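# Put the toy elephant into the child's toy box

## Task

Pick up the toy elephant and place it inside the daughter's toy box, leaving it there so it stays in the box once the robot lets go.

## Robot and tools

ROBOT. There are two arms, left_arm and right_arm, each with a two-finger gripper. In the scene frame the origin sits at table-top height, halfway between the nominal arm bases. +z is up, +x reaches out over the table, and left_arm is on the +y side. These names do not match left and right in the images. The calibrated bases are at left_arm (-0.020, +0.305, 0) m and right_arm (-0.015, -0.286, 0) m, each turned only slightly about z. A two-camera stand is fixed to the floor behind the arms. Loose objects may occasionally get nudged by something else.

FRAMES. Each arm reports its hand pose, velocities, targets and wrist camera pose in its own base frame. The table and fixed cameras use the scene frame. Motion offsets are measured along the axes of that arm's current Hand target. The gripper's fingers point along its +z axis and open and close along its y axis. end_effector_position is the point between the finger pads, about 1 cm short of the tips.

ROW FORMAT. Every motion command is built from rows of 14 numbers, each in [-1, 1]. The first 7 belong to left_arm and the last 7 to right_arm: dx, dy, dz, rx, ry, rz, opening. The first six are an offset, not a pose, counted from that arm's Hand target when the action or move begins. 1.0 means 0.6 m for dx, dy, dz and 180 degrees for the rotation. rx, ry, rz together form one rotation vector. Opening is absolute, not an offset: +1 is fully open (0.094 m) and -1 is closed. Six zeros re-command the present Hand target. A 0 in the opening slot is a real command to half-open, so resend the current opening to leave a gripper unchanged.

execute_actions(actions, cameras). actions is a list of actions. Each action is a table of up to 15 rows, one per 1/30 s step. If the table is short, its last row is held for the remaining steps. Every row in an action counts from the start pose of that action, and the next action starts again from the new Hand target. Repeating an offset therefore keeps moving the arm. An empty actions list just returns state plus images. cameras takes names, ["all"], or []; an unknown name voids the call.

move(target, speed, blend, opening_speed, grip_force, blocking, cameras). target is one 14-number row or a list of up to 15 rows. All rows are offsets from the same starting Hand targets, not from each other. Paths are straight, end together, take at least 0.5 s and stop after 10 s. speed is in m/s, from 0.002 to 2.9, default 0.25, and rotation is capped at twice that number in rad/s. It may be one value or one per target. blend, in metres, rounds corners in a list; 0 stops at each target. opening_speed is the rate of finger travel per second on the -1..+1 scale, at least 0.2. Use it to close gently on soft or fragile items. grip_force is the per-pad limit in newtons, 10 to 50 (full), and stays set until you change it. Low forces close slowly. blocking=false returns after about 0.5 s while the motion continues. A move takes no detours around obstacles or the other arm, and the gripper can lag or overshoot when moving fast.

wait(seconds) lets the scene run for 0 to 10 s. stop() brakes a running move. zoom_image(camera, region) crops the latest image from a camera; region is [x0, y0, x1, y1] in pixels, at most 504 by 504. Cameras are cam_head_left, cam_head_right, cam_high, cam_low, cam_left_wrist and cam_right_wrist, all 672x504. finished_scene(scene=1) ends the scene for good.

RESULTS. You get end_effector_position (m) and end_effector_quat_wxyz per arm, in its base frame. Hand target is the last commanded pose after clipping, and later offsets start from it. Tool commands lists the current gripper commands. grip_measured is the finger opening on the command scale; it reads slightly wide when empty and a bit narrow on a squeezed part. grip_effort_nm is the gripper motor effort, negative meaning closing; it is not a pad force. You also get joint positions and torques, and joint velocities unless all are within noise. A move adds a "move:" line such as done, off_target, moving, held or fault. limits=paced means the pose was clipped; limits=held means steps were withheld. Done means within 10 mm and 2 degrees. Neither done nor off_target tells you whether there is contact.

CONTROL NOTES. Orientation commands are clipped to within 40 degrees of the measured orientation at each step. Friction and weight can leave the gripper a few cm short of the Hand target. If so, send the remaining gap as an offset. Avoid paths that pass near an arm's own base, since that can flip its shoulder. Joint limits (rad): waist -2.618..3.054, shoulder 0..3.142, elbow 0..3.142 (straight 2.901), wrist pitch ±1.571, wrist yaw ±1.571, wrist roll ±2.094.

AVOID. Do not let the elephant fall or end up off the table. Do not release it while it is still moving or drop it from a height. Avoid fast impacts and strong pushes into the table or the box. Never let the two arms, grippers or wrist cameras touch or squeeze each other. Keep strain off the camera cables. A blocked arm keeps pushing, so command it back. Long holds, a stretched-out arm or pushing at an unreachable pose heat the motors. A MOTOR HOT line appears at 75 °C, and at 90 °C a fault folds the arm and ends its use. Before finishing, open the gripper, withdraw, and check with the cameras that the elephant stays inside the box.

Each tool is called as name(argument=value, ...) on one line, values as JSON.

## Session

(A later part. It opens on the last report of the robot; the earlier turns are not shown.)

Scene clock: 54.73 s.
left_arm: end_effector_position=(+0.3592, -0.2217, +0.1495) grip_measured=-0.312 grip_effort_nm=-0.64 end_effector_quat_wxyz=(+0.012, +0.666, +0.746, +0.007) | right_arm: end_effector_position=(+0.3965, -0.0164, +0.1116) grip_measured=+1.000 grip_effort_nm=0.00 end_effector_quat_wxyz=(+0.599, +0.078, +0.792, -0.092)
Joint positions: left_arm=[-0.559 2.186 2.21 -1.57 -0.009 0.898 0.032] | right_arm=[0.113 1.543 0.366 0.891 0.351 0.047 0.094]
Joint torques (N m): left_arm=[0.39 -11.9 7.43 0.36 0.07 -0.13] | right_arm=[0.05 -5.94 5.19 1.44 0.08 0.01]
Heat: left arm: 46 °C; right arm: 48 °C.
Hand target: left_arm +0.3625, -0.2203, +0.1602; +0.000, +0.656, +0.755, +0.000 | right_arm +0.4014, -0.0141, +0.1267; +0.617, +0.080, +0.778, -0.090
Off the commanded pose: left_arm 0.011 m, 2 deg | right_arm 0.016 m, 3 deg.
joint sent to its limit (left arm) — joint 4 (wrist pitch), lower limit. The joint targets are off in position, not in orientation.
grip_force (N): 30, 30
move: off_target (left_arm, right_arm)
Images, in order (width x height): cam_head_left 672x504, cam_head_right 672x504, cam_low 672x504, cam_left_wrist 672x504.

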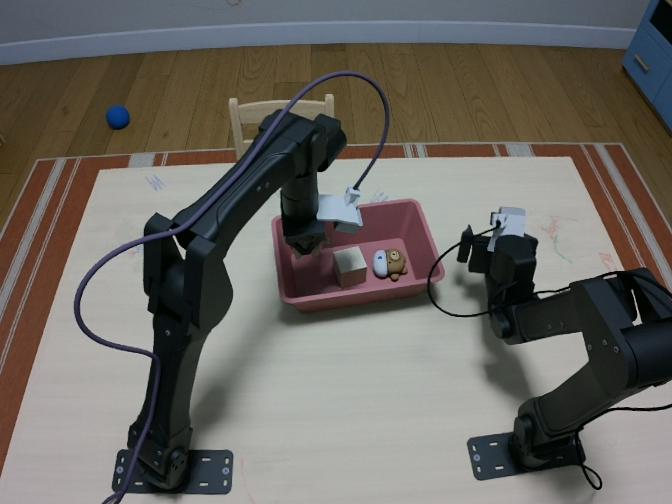

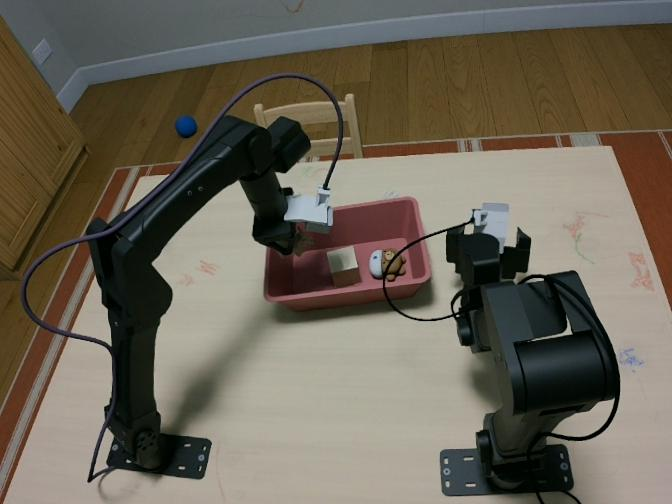

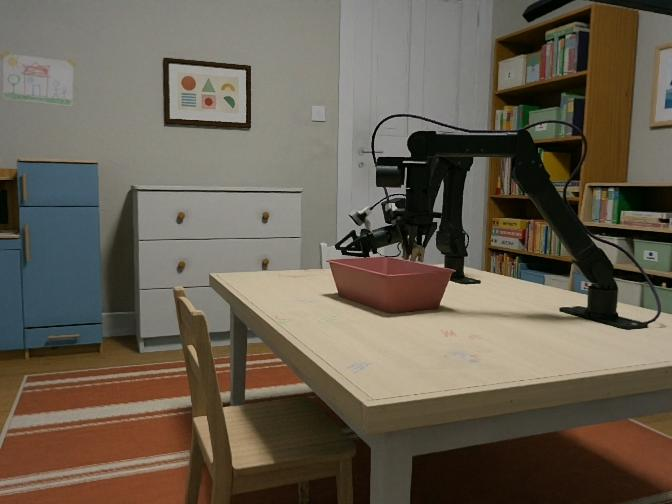

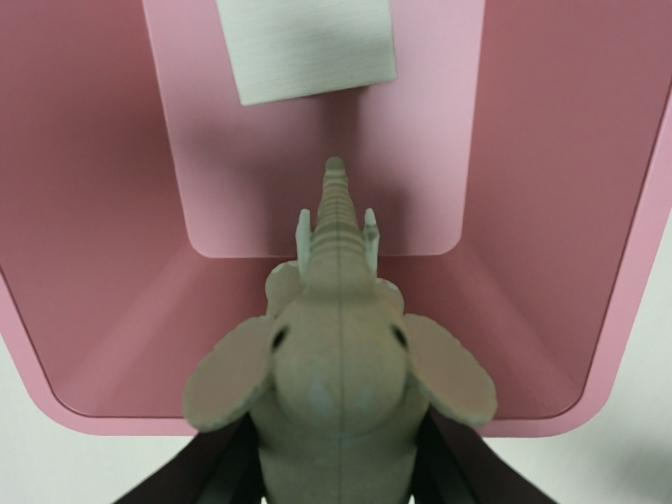

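move(target=[0.0065, 0, 0.192, 0, 0, 0, -0.5, 0, 0, 0, 0, 0, 0, 1.0], speed=0.15, cameras=["cam_left_wrist", "cam_head_left", "cam_head_right", "cam_low"])

Scene clock: 60.07 s.
left_arm: end_effector_position=(+0.3554, -0.2177, +0.0455) grip_measured=-0.312 grip_effort_nm=-0.63 end_effector_quat_wxyz=(-0.011, +0.664, +0.747, +0.001) | right_arm: end_effector_position=(+0.3965, -0.0164, +0.1116) grip_measured=+1.000 grip_effort_nm=0.00 end_effector_quat_wxyz=(+0.599, +0.078, +0.792, -0.092)
Joint positions: left_arm=[-0.555 2.189 1.799 -1.203 -0.006 0.898 0.032] | right_arm=[0.113 1.543 0.366 0.891 0.351 0.047 0.094]
Joint torques (N m): left_arm=[0.76 -11.45 5.14 0.61 -0.02 -0.1] | right_arm=[0.01 -5.9 5.18 1.43 0.07 0]
Heat: left arm: 46 °C; right arm: 48 °C.
Hand target: left_arm +0.3619, -0.2166, +0.0450; +0.000, +0.656, +0.755, +0.000 | right_arm +0.4014, -0.0141, +0.1267; +0.617, +0.080, +0.778, -0.090
Off the commanded pose: left_arm 0.007 m, 2 deg | right_arm 0.016 m, 3 deg.
grip_force (N): 30, 30
move: off_target (right_arm)
Images, in order (width x height): cam_head_left 672x504, cam_head_right 672x504, cam_low 672x504, cam_left_wrist 672x504.

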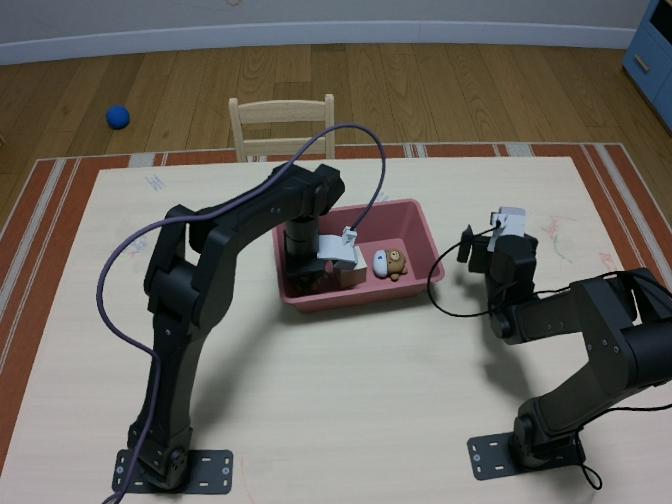

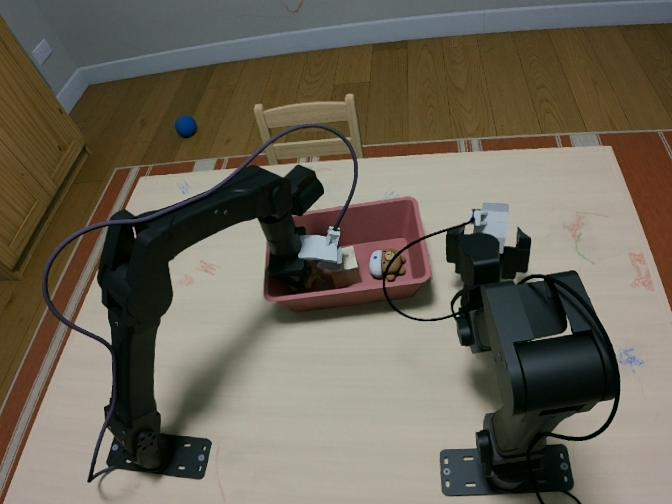

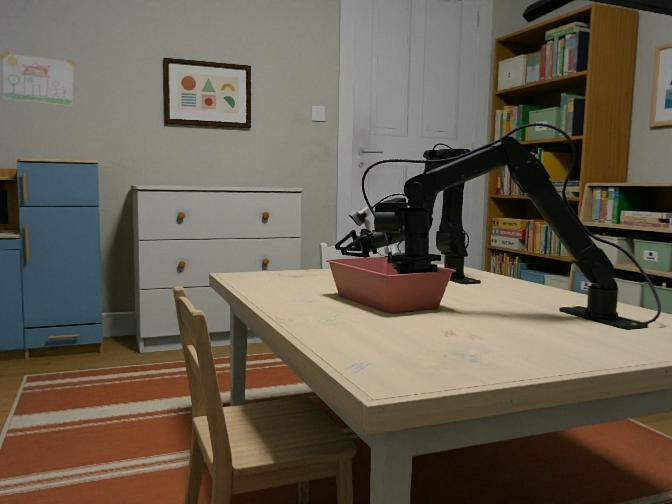

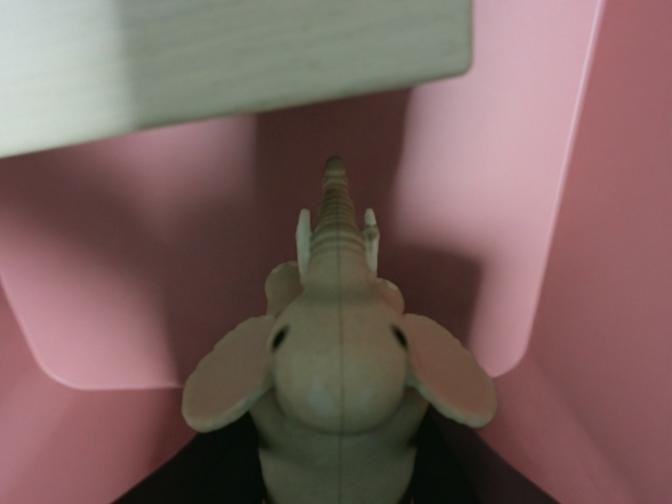

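move(target=[-0.005, 0, 0.0183, 0, 0, 0, -0.5, 0, 0, 0, 0, 0, 0, 1.0], speed=0.05, cameras=["cam_left_wrist"])

Scene clock: 63.13 s.
left_arm: end_effector_position=(+0.3569, -0.2186, +0.0360) grip_measured=-0.312 grip_effort_nm=-0.63 end_effector_quat_wxyz=(-0.011, +0.664, +0.747, +0.001) | right_arm: end_effector_position=(+0.3965, -0.0164, +0.1116) grip_measured=+1.000 grip_effort_nm=0.00 end_effector_quat_wxyz=(+0.599, +0.078, +0.792, -0.092)
Joint positions: left_arm=[-0.555 2.202 1.781 -1.171 -0.006 0.898 0.032] | right_arm=[0.113 1.543 0.366 0.891 0.351 0.047 0.094]
Joint torques (N m): left_arm=[0.31 -11.41 4.92 0.61 0 -0.1] | right_arm=[0.03 -5.96 5.19 1.43 0.07 0.01]
Heat: left arm: 46 °C; right arm: 48 °C.
Hand target: left_arm +0.3623, -0.2195, +0.0340; +0.000, +0.656, +0.755, +0.000 | right_arm +0.4014, -0.0141, +0.1267; +0.617, +0.080, +0.778, -0.090
Off the commanded pose: left_arm 0.006 m, 2 deg | right_arm 0.016 m, 3 deg.
grip_force (N): 30, 30
move: off_target (right_arm)
Images, in order (width x height): cam_left_wrist 672x504.

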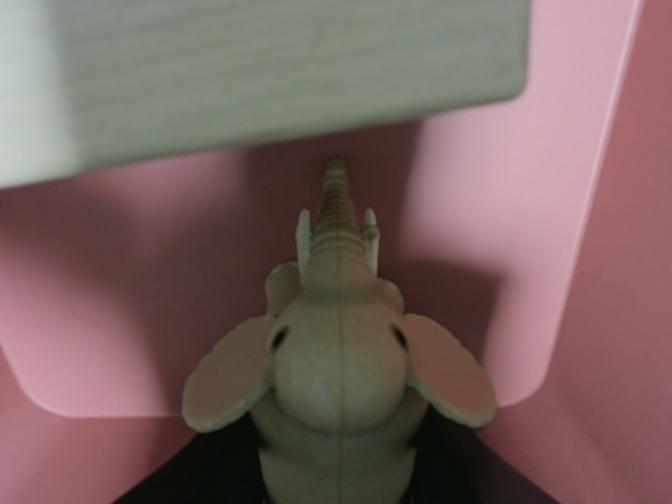

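move(target=[[0, 0, 0.005, 0, 0, 0, -0.5, 0, 0, 0, 0, 0, 0, 1.0], [0, 0, 0.004, 0, 0, 0, 0.15, 0, 0, 0, 0, 0, 0, 1.0], [0, 0, -0.2, 0, 0, 0, 0.15, 0, 0, 0, 0, 0, 0, 1.0]], speed=[0.05, 0.05, 0.2], opening_speed=1.0, cameras=["cam_left_wrist", "cam_head_left", "cam_head_right", "cam_low"])

Scene clock: 68.27 s.
left_arm: end_effector_position=(+0.3599, -0.2205, +0.1416) grip_measured=+0.148 grip_effort_nm=0.13 end_effector_quat_wxyz=(+0.002, +0.664, +0.748, +0.004) | right_arm: end_effector_position=(+0.3965, -0.0164, +0.1116) grip_measured=+1.000 grip_effort_nm=0.00 end_effector_quat_wxyz=(+0.599, +0.078, +0.792, -0.092)
Joint positions: left_arm=[-0.555 2.203 2.206 -1.568 -0.006 0.898 0.054] | right_arm=[0.113 1.543 0.366 0.891 0.351 0.047 0.094]
Joint torques (N m): left_arm=[0.35 -12.29 7.43 0.35 -0.01 -0.12] | right_arm=[0.02 -5.89 5.2 1.43 0.07 0.01]
Heat: left arm: 45 °C; right arm: 48 °C.
Hand target: left_arm +0.3623, -0.2194, +0.1540; +0.000, +0.656, +0.755, +0.000 | right_arm +0.4014, -0.0141, +0.1267; +0.617, +0.080, +0.778, -0.090
Off the commanded pose: left_arm 0.013 m, 1 deg | right_arm 0.016 m, 3 deg.
joint sent to its limit (left arm) — joint 4 (wrist pitch), lower limit. The joint targets are off in position, not in orientation.
grip_force (N): 30, 30
move: off_target (left_arm, right_arm)
Images, in order (width x height): cam_head_left 672x504, cam_head_right 672x504, cam_low 672x504, cam_left_wrist 672x504.

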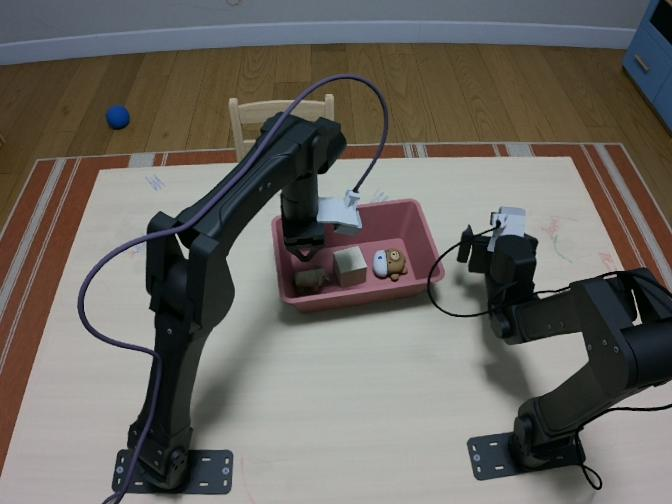

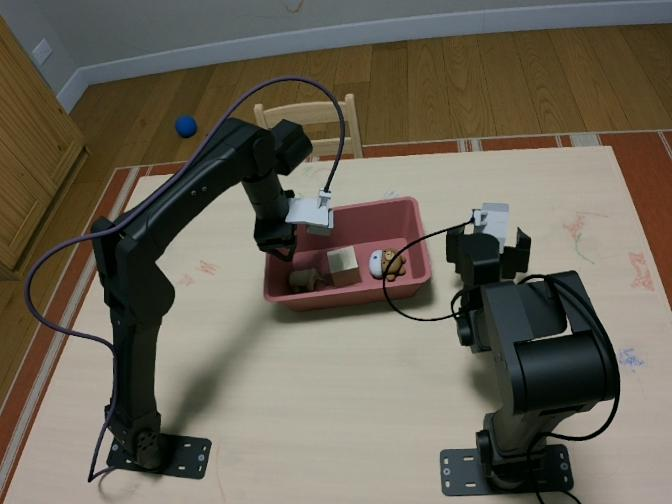

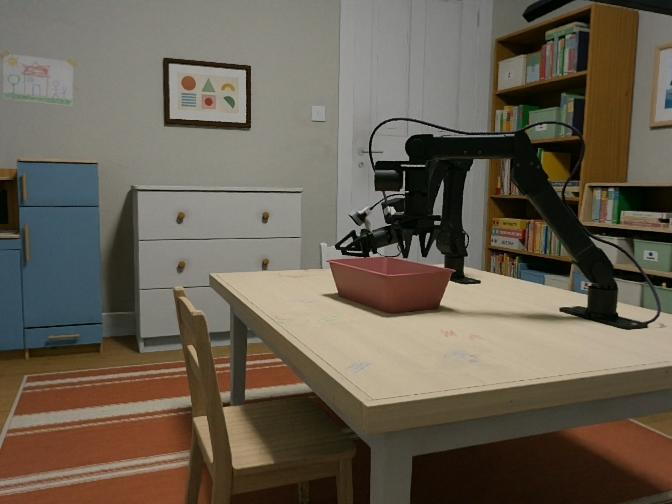

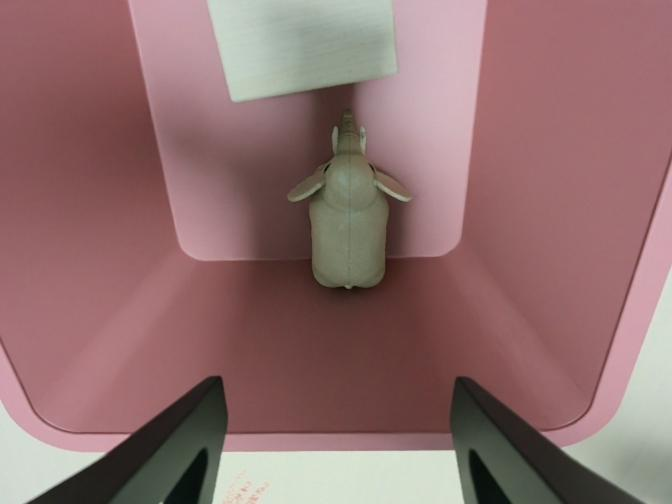

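finished_scene()

The scene is finished: the task was done.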